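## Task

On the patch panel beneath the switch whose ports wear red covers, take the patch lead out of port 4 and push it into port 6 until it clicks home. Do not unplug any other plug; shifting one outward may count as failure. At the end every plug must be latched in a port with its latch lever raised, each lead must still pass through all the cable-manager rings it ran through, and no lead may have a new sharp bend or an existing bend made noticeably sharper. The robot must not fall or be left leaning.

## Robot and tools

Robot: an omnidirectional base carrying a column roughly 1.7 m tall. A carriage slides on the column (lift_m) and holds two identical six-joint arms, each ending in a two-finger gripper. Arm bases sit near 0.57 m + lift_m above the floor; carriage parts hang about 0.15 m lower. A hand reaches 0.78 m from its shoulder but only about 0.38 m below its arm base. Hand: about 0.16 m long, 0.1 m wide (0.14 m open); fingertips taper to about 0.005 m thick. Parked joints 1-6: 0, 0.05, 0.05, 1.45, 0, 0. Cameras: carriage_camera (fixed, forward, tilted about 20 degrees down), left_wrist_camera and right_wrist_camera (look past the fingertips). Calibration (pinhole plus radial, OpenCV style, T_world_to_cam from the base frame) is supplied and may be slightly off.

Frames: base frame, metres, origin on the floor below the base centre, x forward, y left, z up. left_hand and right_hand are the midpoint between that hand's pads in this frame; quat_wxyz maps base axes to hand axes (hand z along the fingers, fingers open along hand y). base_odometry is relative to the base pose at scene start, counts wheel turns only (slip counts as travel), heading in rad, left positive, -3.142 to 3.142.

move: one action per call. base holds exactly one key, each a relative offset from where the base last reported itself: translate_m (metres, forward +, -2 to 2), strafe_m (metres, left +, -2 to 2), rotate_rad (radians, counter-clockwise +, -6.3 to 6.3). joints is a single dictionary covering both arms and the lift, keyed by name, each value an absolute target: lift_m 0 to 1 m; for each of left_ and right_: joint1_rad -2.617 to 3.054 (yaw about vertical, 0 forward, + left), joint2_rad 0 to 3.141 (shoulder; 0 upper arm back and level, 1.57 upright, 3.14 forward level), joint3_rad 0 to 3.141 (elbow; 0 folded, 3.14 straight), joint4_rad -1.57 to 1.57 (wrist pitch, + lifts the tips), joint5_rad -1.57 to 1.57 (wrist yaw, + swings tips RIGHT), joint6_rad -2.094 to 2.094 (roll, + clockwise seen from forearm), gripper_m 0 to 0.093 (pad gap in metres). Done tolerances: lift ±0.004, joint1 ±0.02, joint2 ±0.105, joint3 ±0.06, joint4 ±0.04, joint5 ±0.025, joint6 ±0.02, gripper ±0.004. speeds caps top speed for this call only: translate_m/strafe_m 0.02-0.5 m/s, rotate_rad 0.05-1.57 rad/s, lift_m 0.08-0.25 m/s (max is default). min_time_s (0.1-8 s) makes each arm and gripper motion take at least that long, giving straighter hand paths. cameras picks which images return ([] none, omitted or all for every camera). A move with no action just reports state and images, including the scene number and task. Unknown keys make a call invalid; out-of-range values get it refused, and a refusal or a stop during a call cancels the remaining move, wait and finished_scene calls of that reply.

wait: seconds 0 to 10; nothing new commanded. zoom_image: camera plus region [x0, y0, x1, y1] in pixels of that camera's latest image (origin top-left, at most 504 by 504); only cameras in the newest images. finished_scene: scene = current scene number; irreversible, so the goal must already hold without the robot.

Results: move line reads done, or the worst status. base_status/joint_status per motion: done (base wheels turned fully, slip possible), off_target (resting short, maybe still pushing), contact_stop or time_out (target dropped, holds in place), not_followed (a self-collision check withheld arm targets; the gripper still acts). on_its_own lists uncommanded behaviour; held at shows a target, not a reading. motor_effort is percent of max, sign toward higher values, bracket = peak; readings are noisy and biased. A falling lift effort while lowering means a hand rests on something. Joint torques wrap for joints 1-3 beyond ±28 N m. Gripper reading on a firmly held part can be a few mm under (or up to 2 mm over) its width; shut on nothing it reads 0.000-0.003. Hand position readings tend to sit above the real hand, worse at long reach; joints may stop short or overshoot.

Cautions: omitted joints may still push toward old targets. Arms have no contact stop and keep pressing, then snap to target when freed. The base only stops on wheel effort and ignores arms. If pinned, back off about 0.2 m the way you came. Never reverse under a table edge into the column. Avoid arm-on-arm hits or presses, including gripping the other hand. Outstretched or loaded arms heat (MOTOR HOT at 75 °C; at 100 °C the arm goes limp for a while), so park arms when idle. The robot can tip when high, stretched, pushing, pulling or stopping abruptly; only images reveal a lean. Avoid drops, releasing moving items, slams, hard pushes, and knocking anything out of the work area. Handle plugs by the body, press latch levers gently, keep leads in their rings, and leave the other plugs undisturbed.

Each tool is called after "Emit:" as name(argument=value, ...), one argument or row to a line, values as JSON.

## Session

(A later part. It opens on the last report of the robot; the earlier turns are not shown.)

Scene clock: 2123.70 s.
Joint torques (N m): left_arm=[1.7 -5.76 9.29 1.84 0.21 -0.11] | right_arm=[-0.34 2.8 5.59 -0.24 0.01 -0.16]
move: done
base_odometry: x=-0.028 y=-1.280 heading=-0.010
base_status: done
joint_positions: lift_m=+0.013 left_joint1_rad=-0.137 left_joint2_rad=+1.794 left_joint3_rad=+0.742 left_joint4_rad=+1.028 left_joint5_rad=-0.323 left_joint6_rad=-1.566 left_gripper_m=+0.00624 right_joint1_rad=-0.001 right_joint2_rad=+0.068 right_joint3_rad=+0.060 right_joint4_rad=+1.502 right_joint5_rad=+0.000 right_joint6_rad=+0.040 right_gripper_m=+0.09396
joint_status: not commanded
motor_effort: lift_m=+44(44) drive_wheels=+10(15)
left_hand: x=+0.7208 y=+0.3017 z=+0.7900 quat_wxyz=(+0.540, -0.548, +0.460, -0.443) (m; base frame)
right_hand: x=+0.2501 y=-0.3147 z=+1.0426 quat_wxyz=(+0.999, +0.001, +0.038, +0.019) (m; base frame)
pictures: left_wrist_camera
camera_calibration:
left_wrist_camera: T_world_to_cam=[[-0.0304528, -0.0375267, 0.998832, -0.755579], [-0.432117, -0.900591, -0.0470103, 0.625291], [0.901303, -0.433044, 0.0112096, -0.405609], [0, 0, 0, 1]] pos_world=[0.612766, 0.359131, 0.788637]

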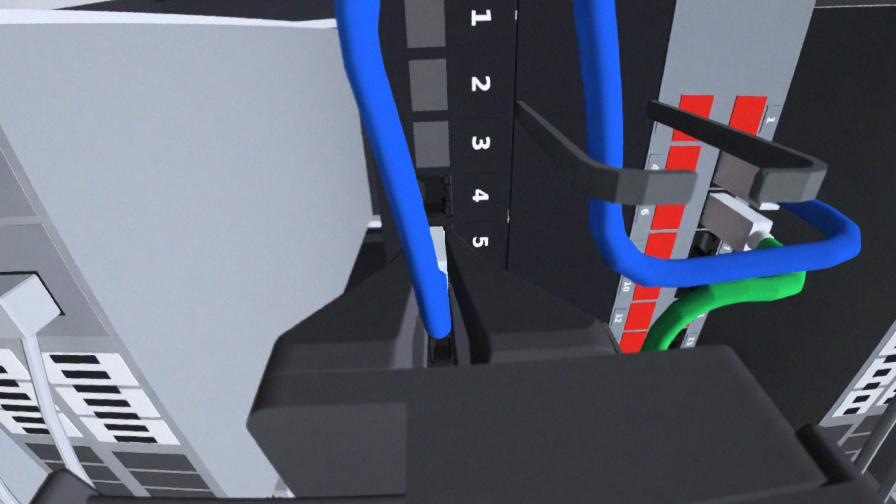

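Emit:
move(
  base={"translate_m": 0.004},
  speeds={"translate_m": 0.02},
  cameras=["left_wrist_camera"],
)

Emit:
zoom_image(
  camera="left_wrist_camera",
  region=[380, 170, 520, 310],
)

Scene clock: 2136.43 s.
Joint torques (N m): left_arm=[2.21 -5.15 10.29 1.79 0.31 -0.13] | right_arm=[-0.1 3.19 5.33 -0.26 -0.03 -0.13]
move: done
base_odometry: x=-0.025 y=-1.279 heading=-0.009
base_status: done
joint_positions: lift_m=+0.013 left_joint1_rad=-0.143 left_joint2_rad=+1.786 left_joint3_rad=+0.731 left_joint4_rad=+1.031 left_joint5_rad=-0.331 left_joint6_rad=-1.566 left_gripper_m=+0.00624 right_joint1_rad=-0.001 right_joint2_rad=+0.068 right_joint3_rad=+0.060 right_joint4_rad=+1.503 right_joint5_rad=+0.000 right_joint6_rad=+0.040 right_gripper_m=+0.09396
joint_status: not commanded
motor_effort: lift_m=+44(44) drive_wheels=+13(16)
left_hand: x=+0.7179 y=+0.3006 z=+0.7898 quat_wxyz=(+0.541, -0.548, +0.460, -0.442) (m; base frame)
right_hand: x=+0.2500 y=-0.3146 z=+1.0426 quat_wxyz=(+0.999, +0.001, +0.038, +0.020) (m; base frame)
pictures: left_wrist_camera
camera_calibration:
left_wrist_camera: T_world_to_cam=[[-0.0304089, -0.0376877, 0.998827, -0.755584], [-0.430018, -0.90159, -0.0471105, 0.621979], [0.902308, -0.430946, 0.0112099, -0.404827], [0, 0, 0, 1]] pos_world=[0.609765, 0.357835, 0.788538]

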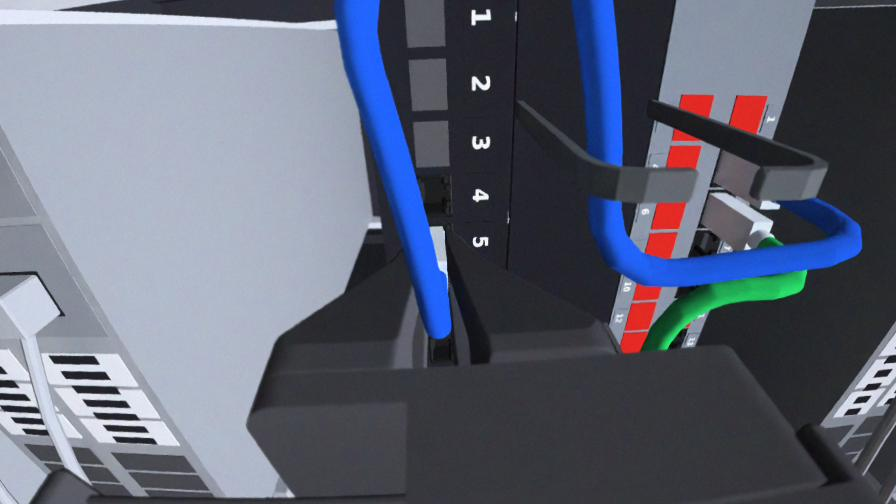

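Scaled by 3.600 from the camera's 896x504 image, which has a finer 1280x720 frame.

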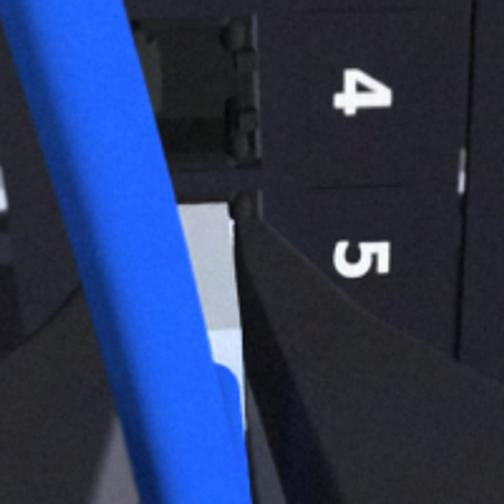

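Emit:
move(
  base={"translate_m": -0.005},
  speeds={"translate_m": 0.02},
  cameras=["left_wrist_camera"],
)

Emit:
zoom_image(
  camera="left_wrist_camera",
  region=[380, 170, 520, 310],
)

Scene clock: 2153.73 s.
Joint torques (N m): left_arm=[1.25 -5.59 9.01 1.98 0.06 -0.12] | right_arm=[-0.09 2.91 5.41 -0.24 0.01 -0.11]
move: done
base_odometry: x=-0.030 y=-1.280 heading=-0.009
base_status: done
joint_positions: lift_m=+0.013 left_joint1_rad=-0.134 left_joint2_rad=+1.791 left_joint3_rad=+0.745 left_joint4_rad=+1.016 left_joint5_rad=-0.309 left_joint6_rad=-1.566 left_gripper_m=+0.00624 right_joint1_rad=-0.001 right_joint2_rad=+0.068 right_joint3_rad=+0.060 right_joint4_rad=+1.501 right_joint5_rad=+0.000 right_joint6_rad=+0.040 right_gripper_m=+0.09396
joint_status: not commanded
motor_effort: lift_m=+44(44) drive_wheels=+3(5)
left_hand: x=+0.7216 y=+0.3011 z=+0.7902 quat_wxyz=(+0.537, -0.546, +0.464, -0.444) (m; base frame)
right_hand: x=+0.2503 y=-0.3146 z=+1.0425 quat_wxyz=(+0.999, +0.001, +0.039, +0.020) (m; base frame)
pictures: left_wrist_camera
camera_calibration:
left_wrist_camera: T_world_to_cam=[[-0.0262676, -0.0374743, 0.998952, -0.758995], [-0.441258, -0.89624, -0.0452241, 0.629005], [0.896996, -0.441984, 0.00700619, -0.397479], [0, 0, 0, 1]] pos_world=[0.614154, 0.359617, 0.789431]

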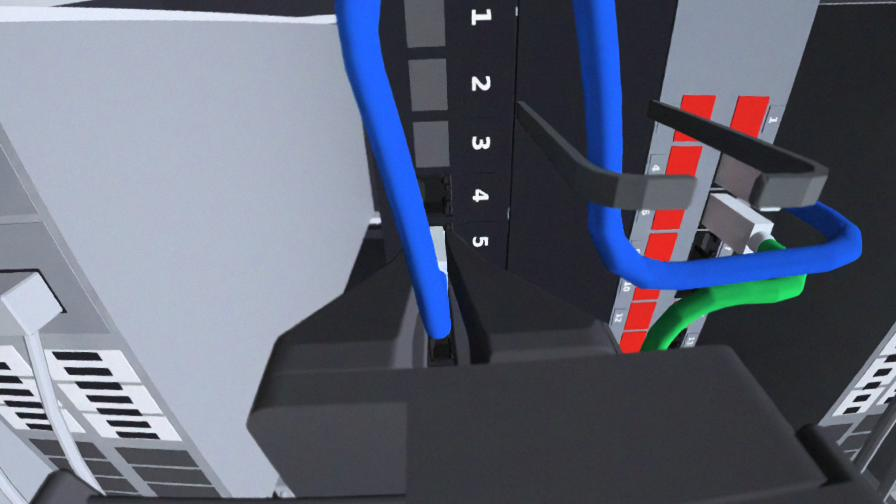

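Scaled by 3.600 from the camera's 896x504 image, which has a finer 1280x720 frame.

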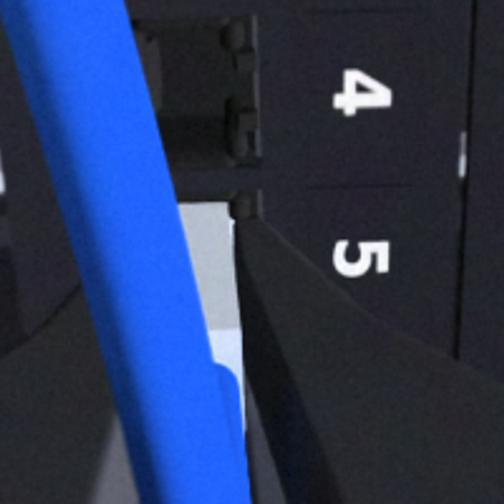

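Emit:
move(
  cameras=["left_wrist_camera", "carriage_camera"],
)

Scene clock: 2202.53 s.
Joint torques (N m): left_arm=[1.31 -5.55 8.94 1.96 0.08 -0.12] | right_arm=[-0.2 2.96 5.42 -0.23 0 -0.15]
base_odometry: x=-0.030 y=-1.280 heading=-0.009
base_status: done
joint_positions: lift_m=+0.013 left_joint1_rad=-0.134 left_joint2_rad=+1.791 left_joint3_rad=+0.745 left_joint4_rad=+1.016 left_joint5_rad=-0.309 left_joint6_rad=-1.567 left_gripper_m=+0.00624 right_joint1_rad=-0.001 right_joint2_rad=+0.068 right_joint3_rad=+0.060 right_joint4_rad=+1.501 right_joint5_rad=+0.000 right_joint6_rad=+0.040 right_gripper_m=+0.09396
joint_status: not commanded
motor_effort: lift_m=+44(44) drive_wheels=+5(5)
left_hand: x=+0.7216 y=+0.3010 z=+0.7902 quat_wxyz=(+0.537, -0.546, +0.464, -0.445) (m; base frame)
right_hand: x=+0.2503 y=-0.3146 z=+1.0425 quat_wxyz=(+0.999, +0.001, +0.039, +0.020) (m; base frame)
pictures: carriage_camera, left_wrist_camera
camera_calibration:
carriage_camera: T_world_to_cam=[[-0.031539, -0.999314, -0.0194245, 0.0225895], [-0.335851, 0.0288998, -0.941472, 1.01991], [0.941387, -0.0231694, -0.336532, 0.199874], [0, 0, 0, 1]] pos_world=[0.155091, -0.00227023, 1.02792]
left_wrist_camera: T_world_to_cam=[[-0.0263234, -0.0371056, 0.998965, -0.759106], [-0.441538, -0.896117, -0.0449203, 0.628801], [0.896856, -0.442263, 0.00720529, -0.397496], [0, 0, 0, 1]] pos_world=[0.614154, 0.359515, 0.78943]

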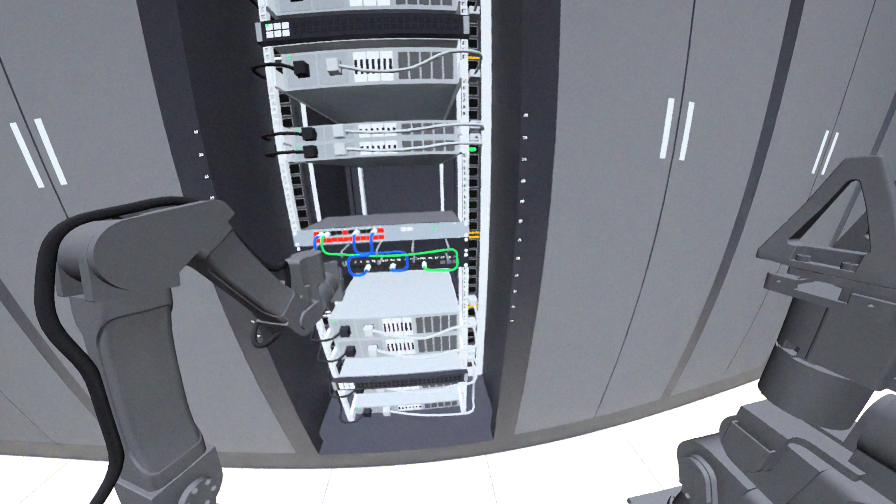

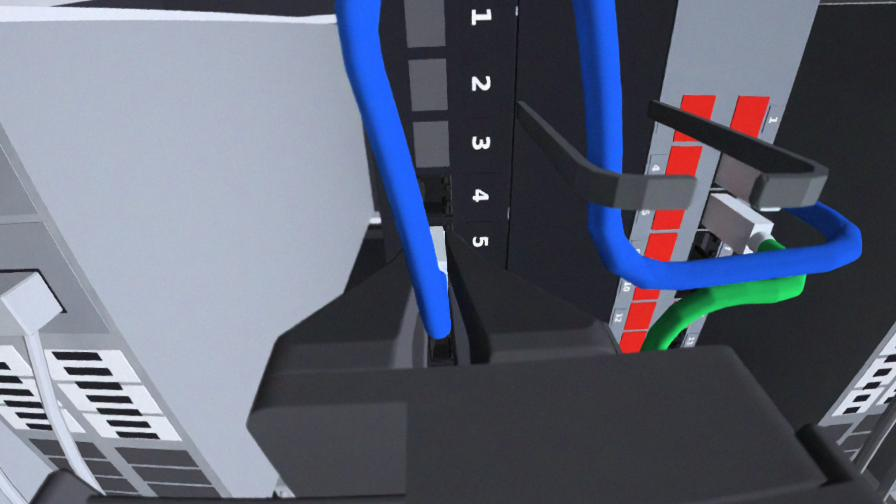

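Emit:
move(
  joints={"left_gripper_m": 0.015},
  min_time_s=2,
  cameras=["left_wrist_camera"],
)

Emit:
zoom_image(
  camera="left_wrist_camera",
  region=[380, 170, 520, 370],
)

Scene clock: 2209.67 s.
Joint torques (N m): left_arm=[0.99 -5.59 8.34 2 0.05 -0.11] | right_arm=[-0.24 2.99 5.49 -0.19 0.03 -0.13]
move: done
base_odometry: x=-0.030 y=-1.280 heading=-0.009
base_status: not commanded
joint_positions: lift_m=+0.013 left_joint1_rad=-0.130 left_joint2_rad=+1.791 left_joint3_rad=+0.752 left_joint4_rad=+1.013 left_joint5_rad=-0.307 left_joint6_rad=-1.567 left_gripper_m=+0.01489 right_joint1_rad=-0.001 right_joint2_rad=+0.068 right_joint3_rad=+0.060 right_joint4_rad=+1.501 right_joint5_rad=+0.000 right_joint6_rad=+0.040 right_gripper_m=+0.09396
joint_status: all done
motor_effort: lift_m=+44(44) drive_wheels=+2(4)
left_hand: x=+0.7230 y=+0.3023 z=+0.7923 quat_wxyz=(+0.538, -0.546, +0.463, -0.445) (m; base frame)
right_hand: x=+0.2503 y=-0.3146 z=+1.0425 quat_wxyz=(+0.999, +0.001, +0.039, +0.020) (m; base frame)
pictures: left_wrist_camera
camera_calibration:
left_wrist_camera: T_world_to_cam=[[-0.0296657, -0.0365824, 0.99889, -0.758703], [-0.440014, -0.896816, -0.0459119, 0.630627], [0.897501, -0.440888, 0.0105079, -0.40166], [0, 0, 0, 1]] pos_world=[0.615468, 0.360715, 0.791035]

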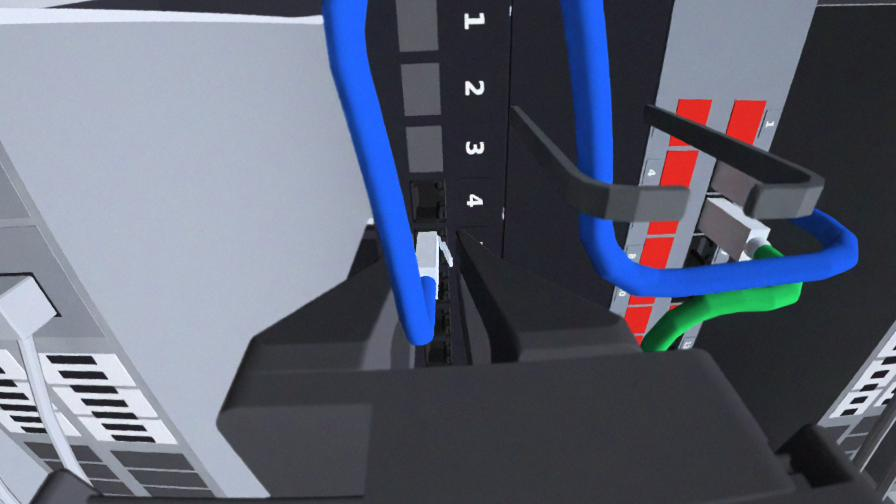

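Scaled by 2.520 from the camera's 896x504 image, which has a finer 1280x720 frame.

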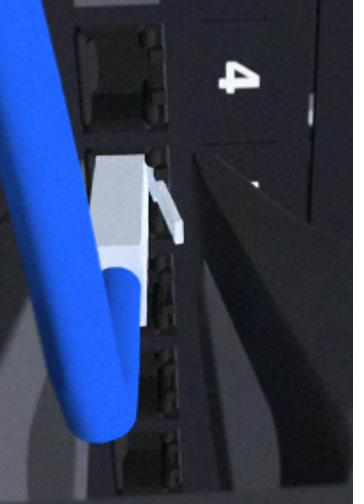

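Emit:
move(
  joints={"left_gripper_m": 0.04},
  min_time_s=1,
  cameras=[],
)

Emit:
move(
  base={"translate_m": -0.1},
  speeds={"translate_m": 0.05},
  cameras=["left_wrist_camera", "carriage_camera"],
)

Scene clock: 2231.03 s.
Joint torques (N m): left_arm=[0.94 -5.59 8.32 2 0.04 -0.12] | right_arm=[-0.13 2.93 5.41 -0.19 -0.01 -0.14]
move: done
base_odometry: x=-0.030 y=-1.280 heading=-0.009
base_status: not commanded
joint_positions: lift_m=+0.013 left_joint1_rad=-0.130 left_joint2_rad=+1.791 left_joint3_rad=+0.752 left_joint4_rad=+1.013 left_joint5_rad=-0.307 left_joint6_rad=-1.567 left_gripper_m=+0.03986 right_joint1_rad=-0.001 right_joint2_rad=+0.068 right_joint3_rad=+0.060 right_joint4_rad=+1.501 right_joint5_rad=+0.000 right_joint6_rad=+0.040 right_gripper_m=+0.09396
joint_status: all done
motor_effort: lift_m=+44(44) drive_wheels=+2(4)
left_hand: x=+0.7231 y=+0.3023 z=+0.7924 quat_wxyz=(+0.538, -0.546, +0.463, -0.445) (m; base frame)
right_hand: x=+0.2503 y=-0.3146 z=+1.0425 quat_wxyz=(+0.999, +0.001, +0.039, +0.020) (m; base frame)
pictures: none
No camera images: "cameras" was empty.

Scene clock: 2233.53 s.
Joint torques (N m): left_arm=[0.94 -5.67 8.21 1.95 0.05 -0.11] | right_arm=[-0.08 3.14 5.23 -0.2 0.02 -0.14]
move: done
base_odometry: x=-0.129 y=-1.278 heading=-0.009
base_status: done
joint_positions: lift_m=+0.013 left_joint1_rad=-0.130 left_joint2_rad=+1.791 left_joint3_rad=+0.754 left_joint4_rad=+1.013 left_joint5_rad=-0.307 left_joint6_rad=-1.567 left_gripper_m=+0.03986 right_joint1_rad=-0.001 right_joint2_rad=+0.068 right_joint3_rad=+0.060 right_joint4_rad=+1.501 right_joint5_rad=+0.000 right_joint6_rad=+0.040 right_gripper_m=+0.09396
joint_status: not commanded
motor_effort: lift_m=+44(44) drive_wheels=-1(10)
left_hand: x=+0.7234 y=+0.3023 z=+0.7930 quat_wxyz=(+0.538, -0.546, +0.462, -0.446) (m; base frame)
right_hand: x=+0.2504 y=-0.3146 z=+1.0425 quat_wxyz=(+0.999, +0.001, +0.039, +0.020) (m; base frame)
pictures: carriage_camera, left_wrist_camera
camera_calibration:
carriage_camera: T_world_to_cam=[[-0.031539, -0.999314, -0.0194245, 0.0225895], [-0.335851, 0.0288998, -0.941472, 1.01991], [0.941387, -0.0231694, -0.336532, 0.199874], [0, 0, 0, 1]] pos_world=[0.155091, -0.00227023, 1.02792]
left_wrist_camera: T_world_to_cam=[[-0.0315438, -0.0363253, 0.998842, -0.758194], [-0.439922, -0.896831, -0.0465083, 0.63121], [0.897482, -0.44088, 0.0123091, -0.40336], [0, 0, 0, 1]] pos_world=[0.615776, 0.360714, 0.791638]

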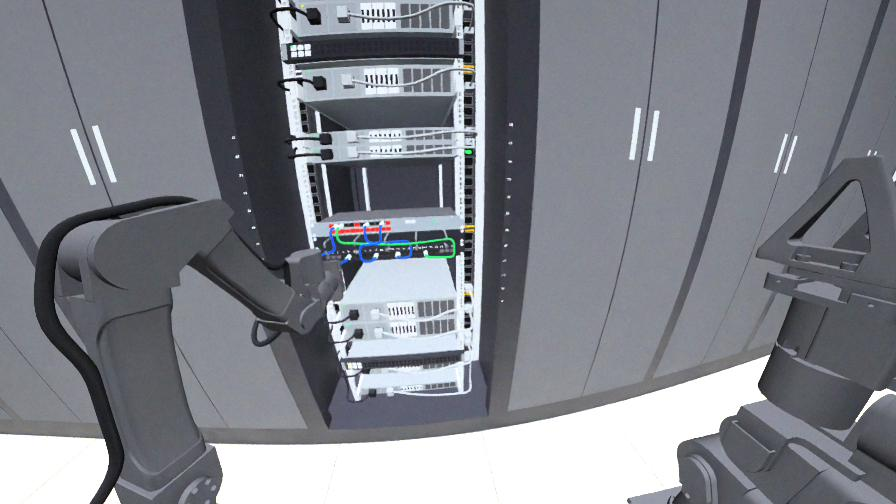

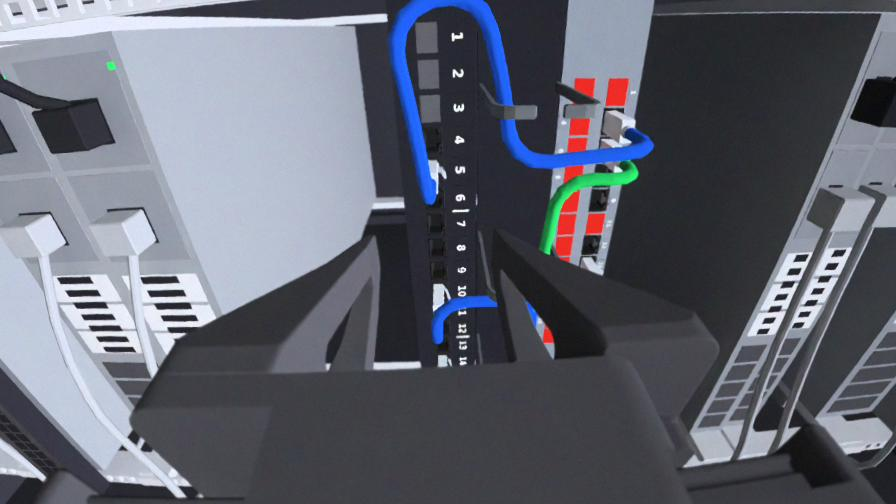

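Emit:
move(
  base={"rotate_rad": 0.078},
  joints={"left_joint1_rad": 0.0, "left_joint2_rad": 1.8, "left_joint3_rad": 0.78, "left_joint4_rad": 1.02, "left_joint5_rad": 0.087, "left_joint6_rad": -1.57},
  speeds={"rotate_rad": 0.1},
  min_time_s=2,
  cameras=["left_wrist_camera", "carriage_camera"],
)

Scene clock: 2259.83 s.
Joint torques (N m): left_arm=[0.85 -5.65 8.24 2.04 0.08 -0.11] | right_arm=[-0.24 2.88 5.55 -0.25 0.02 -0.11]
move: done
base_odometry: x=-0.130 y=-1.278 heading=+0.068
base_status: done
joint_positions: lift_m=+0.013 left_joint1_rad=-0.008 left_joint2_rad=+1.791 left_joint3_rad=+0.754 left_joint4_rad=+1.013 left_joint5_rad=+0.077 left_joint6_rad=-1.567 left_gripper_m=+0.03986 right_joint1_rad=-0.001 right_joint2_rad=+0.068 right_joint3_rad=+0.060 right_joint4_rad=+1.501 right_joint5_rad=+0.000 right_joint6_rad=+0.040 right_gripper_m=+0.09396
joint_status: all done
motor_effort: lift_m=+44(44) drive_wheels=-6(11)
left_hand: x=+0.7283 y=+0.2972 z=+0.7928 quat_wxyz=(+0.473, -0.483, +0.528, -0.514) (m; base frame)
right_hand: x=+0.2504 y=-0.3146 z=+1.0425 quat_wxyz=(+0.999, +0.001, +0.039, +0.020) (m; base frame)
pictures: carriage_camera, left_wrist_camera
camera_calibration:
carriage_camera: T_world_to_cam=[[-0.031539, -0.999314, -0.0194245, 0.0225895], [-0.335851, 0.0288998, -0.941472, 1.01991], [0.941387, -0.0231694, -0.336532, 0.199874], [0, 0, 0, 1]] pos_world=[0.155091, -0.00227023, 1.02792]
left_wrist_camera: T_world_to_cam=[[-0.0380361, -0.0180335, 0.999114, -0.758929], [-0.656975, -0.752923, -0.0386008, 0.73786], [0.752952, -0.657861, 0.0167907, -0.243853], [0, 0, 0, 1]] pos_world=[0.639499, 0.381444, 0.790833]

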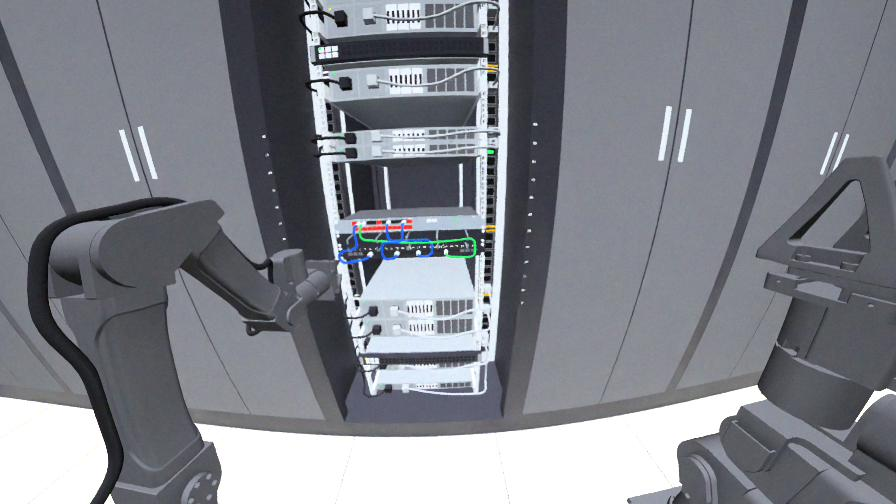

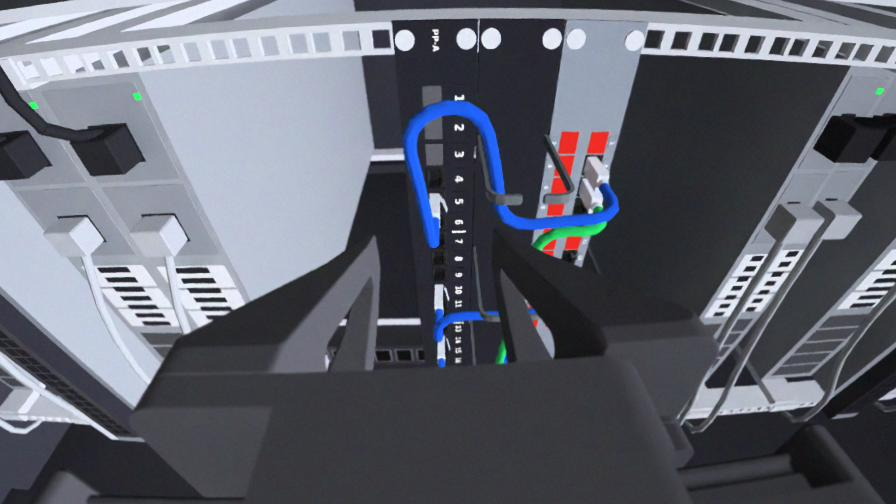

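Emit:
move(
  base={"strafe_m": -0.061},
  speeds={"strafe_m": 0.05},
  cameras=["left_wrist_camera"],
)

Emit:
zoom_image(
  camera="left_wrist_camera",
  region=[340, 120, 620, 380],
)

Scene clock: 2279.67 s.
Joint torques (N m): left_arm=[0.62 -5.68 8.17 2.06 0.06 -0.11] | right_arm=[-0.14 3.03 5.45 -0.24 0.03 -0.17]
move: done
base_odometry: x=-0.126 y=-1.339 heading=+0.068
base_status: done
joint_positions: lift_m=+0.013 left_joint1_rad=-0.006 left_joint2_rad=+1.792 left_joint3_rad=+0.755 left_joint4_rad=+1.012 left_joint5_rad=+0.081 left_joint6_rad=-1.567 left_gripper_m=+0.03986 right_joint1_rad=-0.001 right_joint2_rad=+0.068 right_joint3_rad=+0.060 right_joint4_rad=+1.501 right_joint5_rad=+0.000 right_joint6_rad=+0.040 right_gripper_m=+0.09396
joint_status: not commanded
motor_effort: lift_m=+44(44) drive_wheels=+6(13)
left_hand: x=+0.7284 y=+0.2979 z=+0.7926 quat_wxyz=(+0.473, -0.483, +0.528, -0.514) (m; base frame)
right_hand: x=+0.2504 y=-0.3146 z=+1.0425 quat_wxyz=(+0.999, +0.001, +0.039, +0.020) (m; base frame)
pictures: left_wrist_camera
camera_calibration:
left_wrist_camera: T_world_to_cam=[[-0.037352, -0.0179441, 0.999141, -0.759099], [-0.657857, -0.752178, -0.0381022, 0.738464], [0.752216, -0.658715, 0.0162907, -0.242279], [0, 0, 0, 1]] pos_world=[0.639696, 0.382242, 0.790531]

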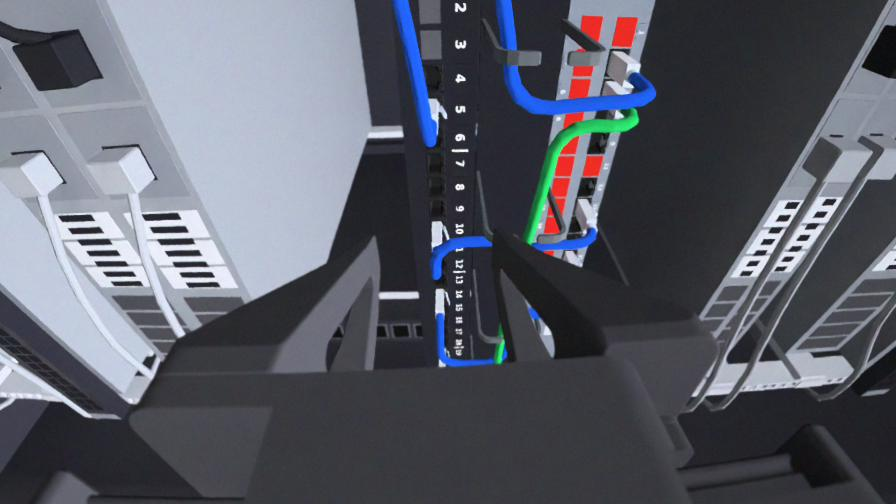

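Scaled by 1.800 from the camera's 896x504 image, which has a finer 1280x720 frame.

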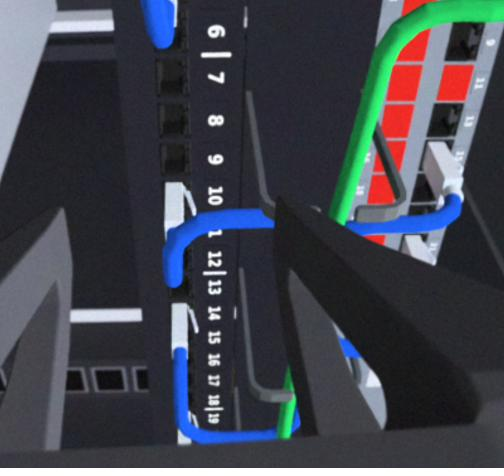

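Emit:
move(
  base={"translate_m": 0.08},
  speeds={"translate_m": 0.05},
  cameras=["left_wrist_camera"],
)

Emit:
zoom_image(
  camera="left_wrist_camera",
  region=[360, 120, 560, 320],
)

Scene clock: 2316.73 s.
Joint torques (N m): left_arm=[0.5 -5.63 8.2 2.07 0.06 -0.11] | right_arm=[-0.18 2.89 5.38 -0.16 0.04 -0.12]
move: done
base_odometry: x=-0.046 y=-1.334 heading=+0.067
base_status: done
joint_positions: lift_m=+0.013 left_joint1_rad=-0.006 left_joint2_rad=+1.792 left_joint3_rad=+0.755 left_joint4_rad=+1.012 left_joint5_rad=+0.081 left_joint6_rad=-1.567 left_gripper_m=+0.03986 right_joint1_rad=-0.001 right_joint2_rad=+0.068 right_joint3_rad=+0.060 right_joint4_rad=+1.501 right_joint5_rad=+0.000 right_joint6_rad=+0.040 right_gripper_m=+0.09396
joint_status: not commanded
motor_effort: lift_m=+44(44) drive_wheels=-6(13)
left_hand: x=+0.7284 y=+0.2979 z=+0.7925 quat_wxyz=(+0.472, -0.483, +0.528, -0.514) (m; base frame)
right_hand: x=+0.2503 y=-0.3146 z=+1.0425 quat_wxyz=(+0.999, +0.001, +0.039, +0.020) (m; base frame)
pictures: left_wrist_camera
camera_calibration:
left_wrist_camera: T_world_to_cam=[[-0.0369267, -0.0179194, 0.999157, -0.759393], [-0.657827, -0.75222, -0.0378026, 0.738222], [0.752263, -0.658668, 0.0159891, -0.242088], [0, 0, 0, 1]] pos_world=[0.639694, 0.382242, 0.790531]

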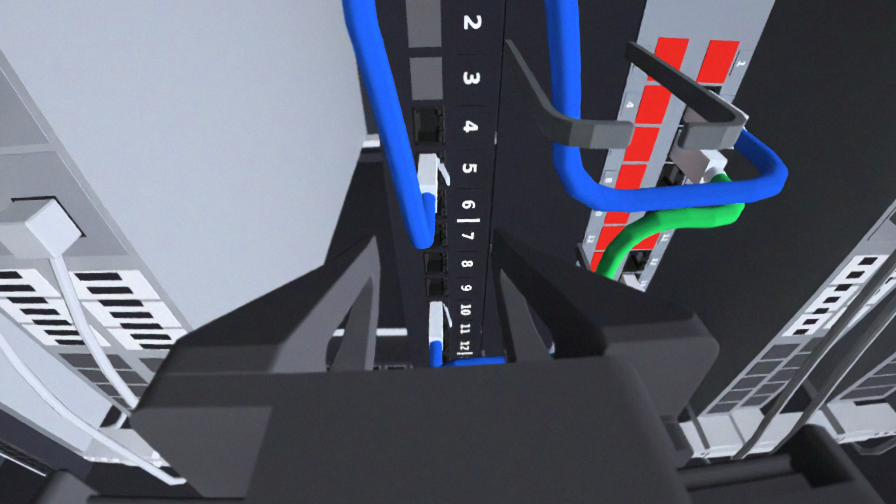

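Scaled by 2.520 from the camera's 896x504 image, which has a finer 1280x720 frame.

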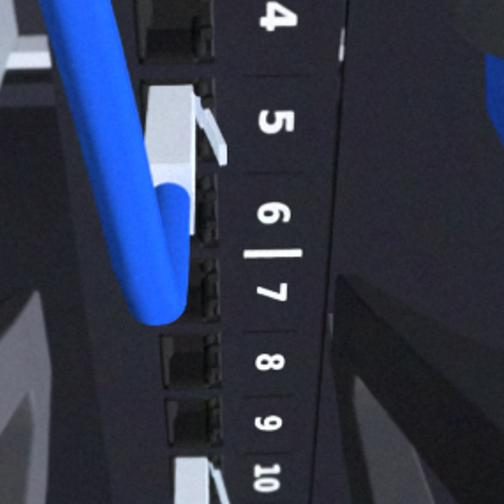

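Emit:
move(
  base={"translate_m": 0.031},
  joints={"lift_m": 0.0105, "left_gripper_m": 0.03},
  speeds={"translate_m": 0.03},
  min_time_s=1,
  cameras=["left_wrist_camera"],
)

Emit:
zoom_image(
  camera="left_wrist_camera",
  region=[360, 160, 560, 360],
)

Scene clock: 2341.90 s.
Joint torques (N m): left_arm=[0.58 -5.81 8.09 2.07 0.04 -0.12] | right_arm=[-0.17 2.86 5.55 -0.26 0 -0.11]
move: done
base_odometry: x=-0.015 y=-1.332 heading=+0.066
base_status: done
joint_positions: lift_m=+0.011 left_joint1_rad=-0.006 left_joint2_rad=+1.792 left_joint3_rad=+0.756 left_joint4_rad=+1.012 left_joint5_rad=+0.081 left_joint6_rad=-1.567 left_gripper_m=+0.03013 right_joint1_rad=-0.001 right_joint2_rad=+0.068 right_joint3_rad=+0.060 right_joint4_rad=+1.502 right_joint5_rad=+0.000 right_joint6_rad=+0.040 right_gripper_m=+0.09396
joint_status: all done
motor_effort: lift_m=+35(37) drive_wheels=+7(16)
left_hand: x=+0.7286 y=+0.2979 z=+0.7912 quat_wxyz=(+0.473, -0.483, +0.528, -0.514) (m; base frame)
right_hand: x=+0.2501 y=-0.3147 z=+1.0408 quat_wxyz=(+0.999, +0.001, +0.038, +0.019) (m; base frame)
pictures: left_wrist_camera
camera_calibration:
left_wrist_camera: T_world_to_cam=[[-0.0381365, -0.0179088, 0.999112, -0.757183], [-0.658091, -0.751948, -0.0385981, 0.738997], [0.751972, -0.658979, 0.0168911, -0.242627], [0, 0, 0, 1]] pos_world=[0.639899, 0.382241, 0.789133]

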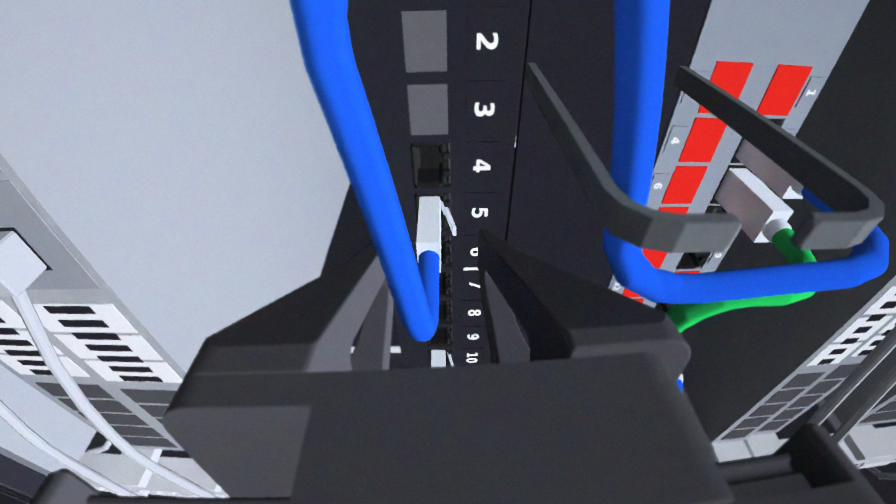

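Scaled by 2.520 from the camera's 896x504 image, which has a finer 1280x720 frame.

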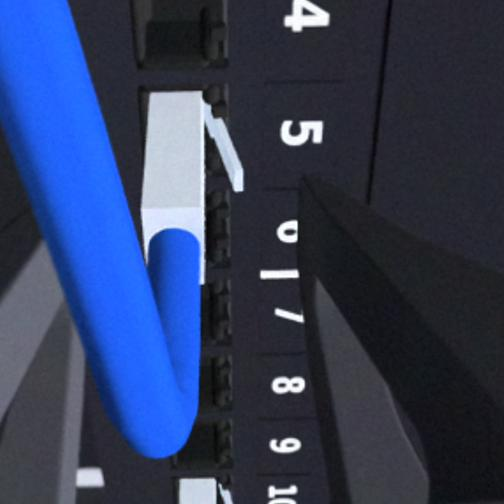

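Emit:
move(
  joints={"lift_m": 0.0085, "left_gripper_m": 0.02},
  min_time_s=1,
  cameras=["left_wrist_camera"],
)

Emit:
zoom_image(
  camera="left_wrist_camera",
  region=[360, 160, 560, 360],
)

Scene clock: 2364.43 s.
Joint torques (N m): left_arm=[0.54 -5.78 7.99 2.07 0.05 -0.11] | right_arm=[-0.12 2.82 5.55 -0.22 -0.02 -0.11]
move: done
base_odometry: x=-0.015 y=-1.332 heading=+0.066
base_status: not commanded
joint_positions: lift_m=+0.009 left_joint1_rad=-0.006 left_joint2_rad=+1.793 left_joint3_rad=+0.757 left_joint4_rad=+1.012 left_joint5_rad=+0.081 left_joint6_rad=-1.567 left_gripper_m=+0.02014 right_joint1_rad=-0.001 right_joint2_rad=+0.068 right_joint3_rad=+0.060 right_joint4_rad=+1.502 right_joint5_rad=+0.000 right_joint6_rad=+0.040 right_gripper_m=+0.09396
joint_status: all done
motor_effort: lift_m=+35(36) drive_wheels=+7(9)
left_hand: x=+0.7288 y=+0.2979 z=+0.7887 quat_wxyz=(+0.472, -0.483, +0.528, -0.514) (m; base frame)
right_hand: x=+0.2501 y=-0.3147 z=+1.0388 quat_wxyz=(+0.999, +0.001, +0.038, +0.019) (m; base frame)
pictures: left_wrist_camera
camera_calibration:
left_wrist_camera: T_world_to_cam=[[-0.0369341, -0.0179031, 0.999157, -0.755579], [-0.658145, -0.751941, -0.0378019, 0.738504], [0.751984, -0.658987, 0.0159894, -0.242104], [0, 0, 0, 1]] pos_world=[0.640194, 0.382241, 0.786731]

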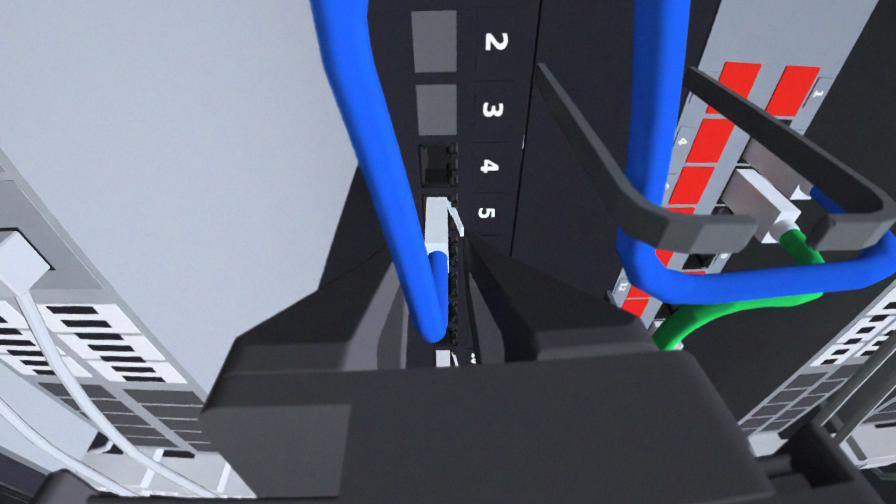

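Scaled by 2.520 from the camera's 896x504 image, which has a finer 1280x720 frame.

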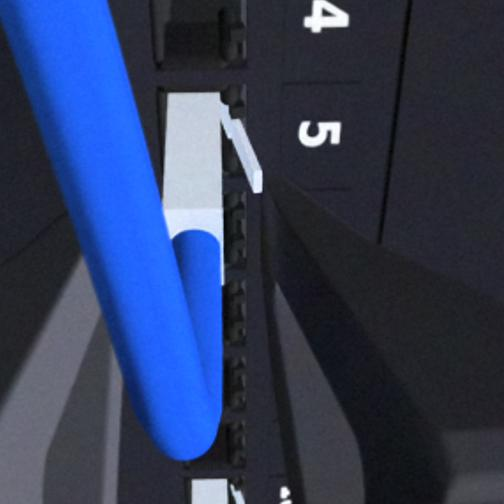

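Emit:
move(
  joints={"left_gripper_m": 0.03},
  min_time_s=0.5,
  cameras=[],
)

Emit:
move(
  base={"strafe_m": 0.012},
  speeds={"strafe_m": 0.02},
  cameras=["left_wrist_camera"],
)

Emit:
zoom_image(
  camera="left_wrist_camera",
  region=[360, 160, 560, 360],
)

Scene clock: 2471.43 s.
Joint torques (N m): left_arm=[0.51 -5.85 8.02 2.06 0.05 -0.13] | right_arm=[-0.09 2.92 5.46 -0.25 0.02 -0.11]
move: done
base_odometry: x=-0.015 y=-1.332 heading=+0.066
base_status: not commanded
joint_positions: lift_m=+0.009 left_joint1_rad=-0.006 left_joint2_rad=+1.793 left_joint3_rad=+0.757 left_joint4_rad=+1.012 left_joint5_rad=+0.081 left_joint6_rad=-1.567 left_gripper_m=+0.02986 right_joint1_rad=-0.001 right_joint2_rad=+0.068 right_joint3_rad=+0.060 right_joint4_rad=+1.502 right_joint5_rad=+0.000 right_joint6_rad=+0.040 right_gripper_m=+0.09396
joint_status: all done
motor_effort: lift_m=+35(35) drive_wheels=+7(9)
left_hand: x=+0.7288 y=+0.2979 z=+0.7887 quat_wxyz=(+0.472, -0.483, +0.528, -0.514) (m; base frame)
right_hand: x=+0.2501 y=-0.3147 z=+1.0388 quat_wxyz=(+0.999, +0.001, +0.038, +0.019) (m; base frame)
pictures: none
No camera images: "cameras" was empty.

Scene clock: 2472.43 s.
Joint torques (N m): left_arm=[0.44 -5.86 7.98 2.08 0.03 -0.12] | right_arm=[-0.06 2.91 5.34 -0.23 -0.03 -0.11]
move: done
base_odometry: x=-0.016 y=-1.321 heading=+0.065
base_status: done
joint_positions: lift_m=+0.009 left_joint1_rad=-0.003 left_joint2_rad=+1.793 left_joint3_rad=+0.757 left_joint4_rad=+1.012 left_joint5_rad=+0.083 left_joint6_rad=-1.567 left_gripper_m=+0.02986 right_joint1_rad=-0.001 right_joint2_rad=+0.068 right_joint3_rad=+0.060 right_joint4_rad=+1.502 right_joint5_rad=+0.000 right_joint6_rad=+0.040 right_gripper_m=+0.09396
joint_status: not commanded
motor_effort: lift_m=+35(35) drive_wheels=+9(11)
left_hand: x=+0.7289 y=+0.2987 z=+0.7889 quat_wxyz=(+0.473, -0.483, +0.528, -0.514) (m; base frame)
right_hand: x=+0.2502 y=-0.3147 z=+1.0388 quat_wxyz=(+0.999, +0.001, +0.039, +0.019) (m; base frame)
pictures: left_wrist_camera
camera_calibration:
left_wrist_camera: T_world_to_cam=[[-0.0372861, -0.0178691, 0.999145, -0.755545], [-0.657861, -0.75218, -0.0380023, 0.739106], [0.752216, -0.658715, 0.0162905, -0.242136], [0, 0, 0, 1]] pos_world=[0.640196, 0.382942, 0.786931]

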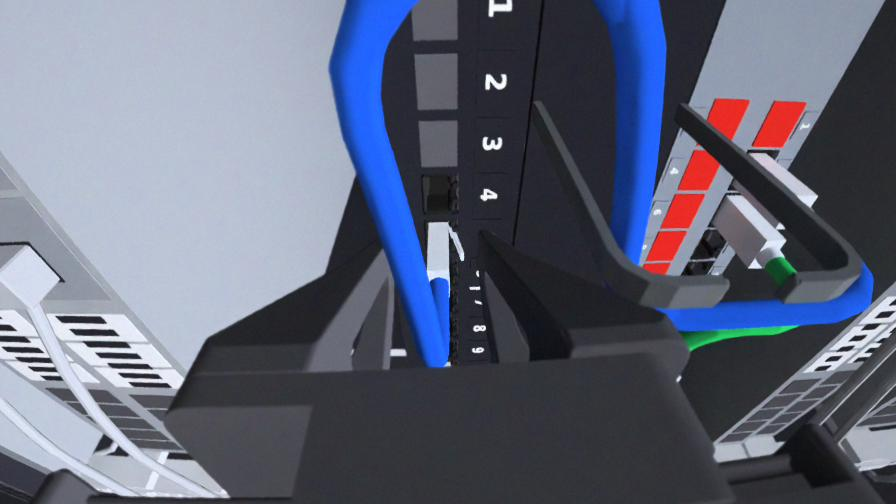

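Scaled by 2.520 from the camera's 896x504 image, which has a finer 1280x720 frame.

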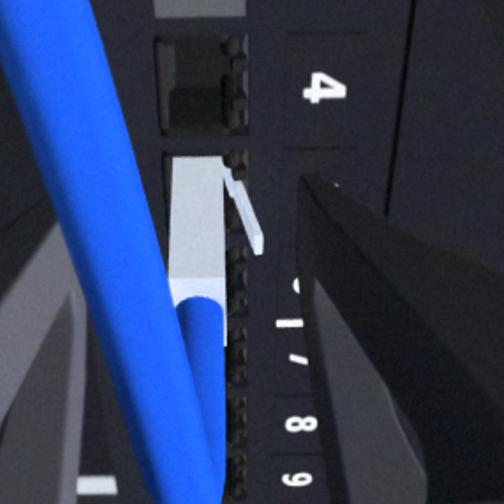

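Emit:
move(
  base={"strafe_m": 0.003},
  speeds={"strafe_m": 0.02},
  cameras=[],
)

Emit:
move(
  joints={"left_gripper_m": 0.013},
  min_time_s=2,
  cameras=["left_wrist_camera"],
)

Emit:
zoom_image(
  camera="left_wrist_camera",
  region=[360, 160, 560, 360],
)

Scene clock: 2481.27 s.
Joint torques (N m): left_arm=[0.35 -5.75 8.01 2.04 -0.04 -0.12] | right_arm=[-0.14 2.92 5.37 -0.21 -0.01 -0.14]
move: done
base_odometry: x=-0.016 y=-1.318 heading=+0.064
base_status: done
joint_positions: lift_m=+0.009 left_joint1_rad=-0.004 left_joint2_rad=+1.793 left_joint3_rad=+0.757 left_joint4_rad=+1.011 left_joint5_rad=+0.088 left_joint6_rad=-1.566 left_gripper_m=+0.02986 right_joint1_rad=-0.001 right_joint2_rad=+0.068 right_joint3_rad=+0.060 right_joint4_rad=+1.502 right_joint5_rad=+0.001 right_joint6_rad=+0.040 right_gripper_m=+0.09396
joint_status: not commanded
motor_effort: lift_m=+35(35) drive_wheels=+9(12)
left_hand: x=+0.7288 y=+0.2977 z=+0.7888 quat_wxyz=(+0.471, -0.482, +0.529, -0.515) (m; base frame)
right_hand: x=+0.2503 y=-0.3147 z=+1.0388 quat_wxyz=(+0.999, +0.001, +0.039, +0.019) (m; base frame)
pictures: none
No camera images: "cameras" was empty.

Scene clock: 2483.57 s.
Joint torques (N m): left_arm=[0.39 -5.86 7.98 2.02 -0.02 -0.12] | right_arm=[-0.21 2.81 5.39 -0.2 0 -0.11]
move: done
base_odometry: x=-0.016 y=-1.318 heading=+0.064
base_status: not commanded
joint_positions: lift_m=+0.009 left_joint1_rad=-0.004 left_joint2_rad=+1.793 left_joint3_rad=+0.757 left_joint4_rad=+1.016 left_joint5_rad=+0.088 left_joint6_rad=-1.566 left_gripper_m=+0.01314 right_joint1_rad=-0.001 right_joint2_rad=+0.068 right_joint3_rad=+0.060 right_joint4_rad=+1.502 right_joint5_rad=+0.001 right_joint6_rad=+0.040 right_gripper_m=+0.09396
joint_status: all done
motor_effort: lift_m=+35(35) drive_wheels=+7(9)
left_hand: x=+0.7289 y=+0.2977 z=+0.7899 quat_wxyz=(+0.472, -0.481, +0.528, -0.516) (m; base frame)
right_hand: x=+0.2503 y=-0.3147 z=+1.0388 quat_wxyz=(+0.999, +0.001, +0.039, +0.019) (m; base frame)
pictures: left_wrist_camera
camera_calibration:
left_wrist_camera: T_world_to_cam=[[-0.0416072, -0.0179352, 0.998973, -0.753216], [-0.661437, -0.74888, -0.040994, 0.742408], [0.748846, -0.662463, 0.0192958, -0.24157], [0, 0, 0, 1]] pos_world=[0.640615, 0.382434, 0.787538]

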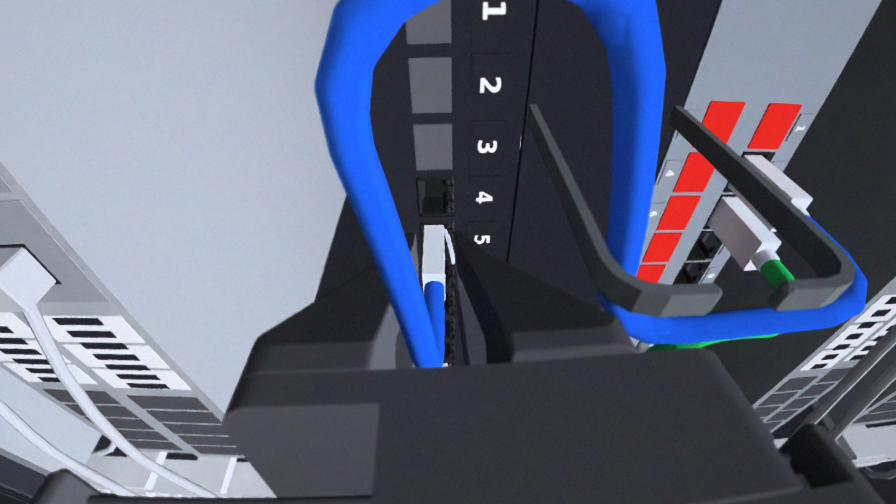

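Scaled by 2.520 from the camera's 896x504 image, which has a finer 1280x720 frame.

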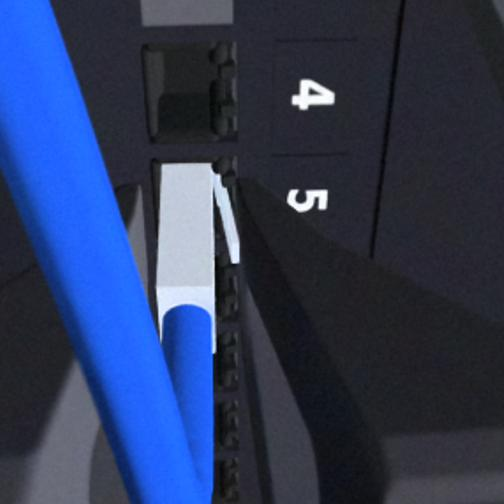

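Emit:
move(
  joints={"left_gripper_m": 0.009},
  min_time_s=1.5,
  cameras=["left_wrist_camera"],
)

Emit:
zoom_image(
  camera="left_wrist_camera",
  region=[360, 160, 560, 360],
)

Scene clock: 2494.40 s.
Joint torques (N m): left_arm=[0.39 -5.89 8.01 2.01 -0.02 -0.11] | right_arm=[-0.06 3 5.34 -0.19 0.03 -0.11]
move: done
base_odometry: x=-0.016 y=-1.318 heading=+0.064
base_status: not commanded
joint_positions: lift_m=+0.009 left_joint1_rad=-0.004 left_joint2_rad=+1.793 left_joint3_rad=+0.757 left_joint4_rad=+1.017 left_joint5_rad=+0.088 left_joint6_rad=-1.566 left_gripper_m=+0.00916 right_joint1_rad=-0.001 right_joint2_rad=+0.068 right_joint3_rad=+0.060 right_joint4_rad=+1.502 right_joint5_rad=+0.001 right_joint6_rad=+0.040 right_gripper_m=+0.09396
joint_status: all done
motor_effort: lift_m=+35(35) drive_wheels=+9(9)
left_hand: x=+0.7289 y=+0.2977 z=+0.7902 quat_wxyz=(+0.473, -0.481, +0.528, -0.517) (m; base frame)
right_hand: x=+0.2503 y=-0.3147 z=+1.0388 quat_wxyz=(+0.999, +0.001, +0.039, +0.019) (m; base frame)
pictures: left_wrist_camera
camera_calibration:
left_wrist_camera: T_world_to_cam=[[-0.0428117, -0.0179383, 0.998922, -0.752605], [-0.661376, -0.748889, -0.0417935, 0.743014], [0.748831, -0.662453, 0.0201973, -0.242282], [0, 0, 0, 1]] pos_world=[0.64062, 0.382434, 0.787741]

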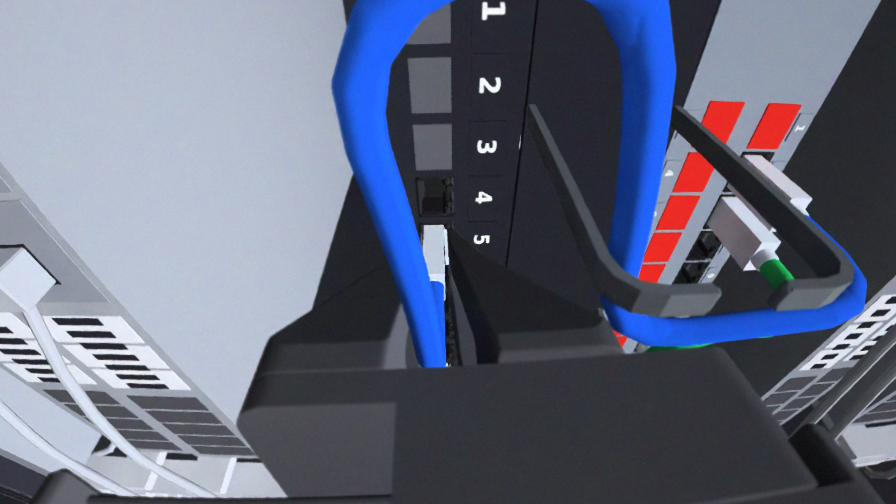

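Scaled by 2.520 from the camera's 896x504 image, which has a finer 1280x720 frame.

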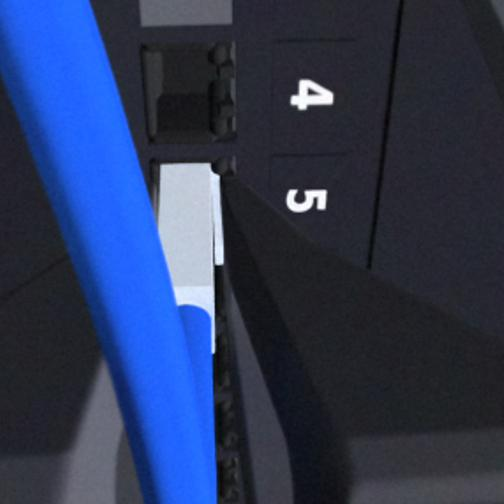

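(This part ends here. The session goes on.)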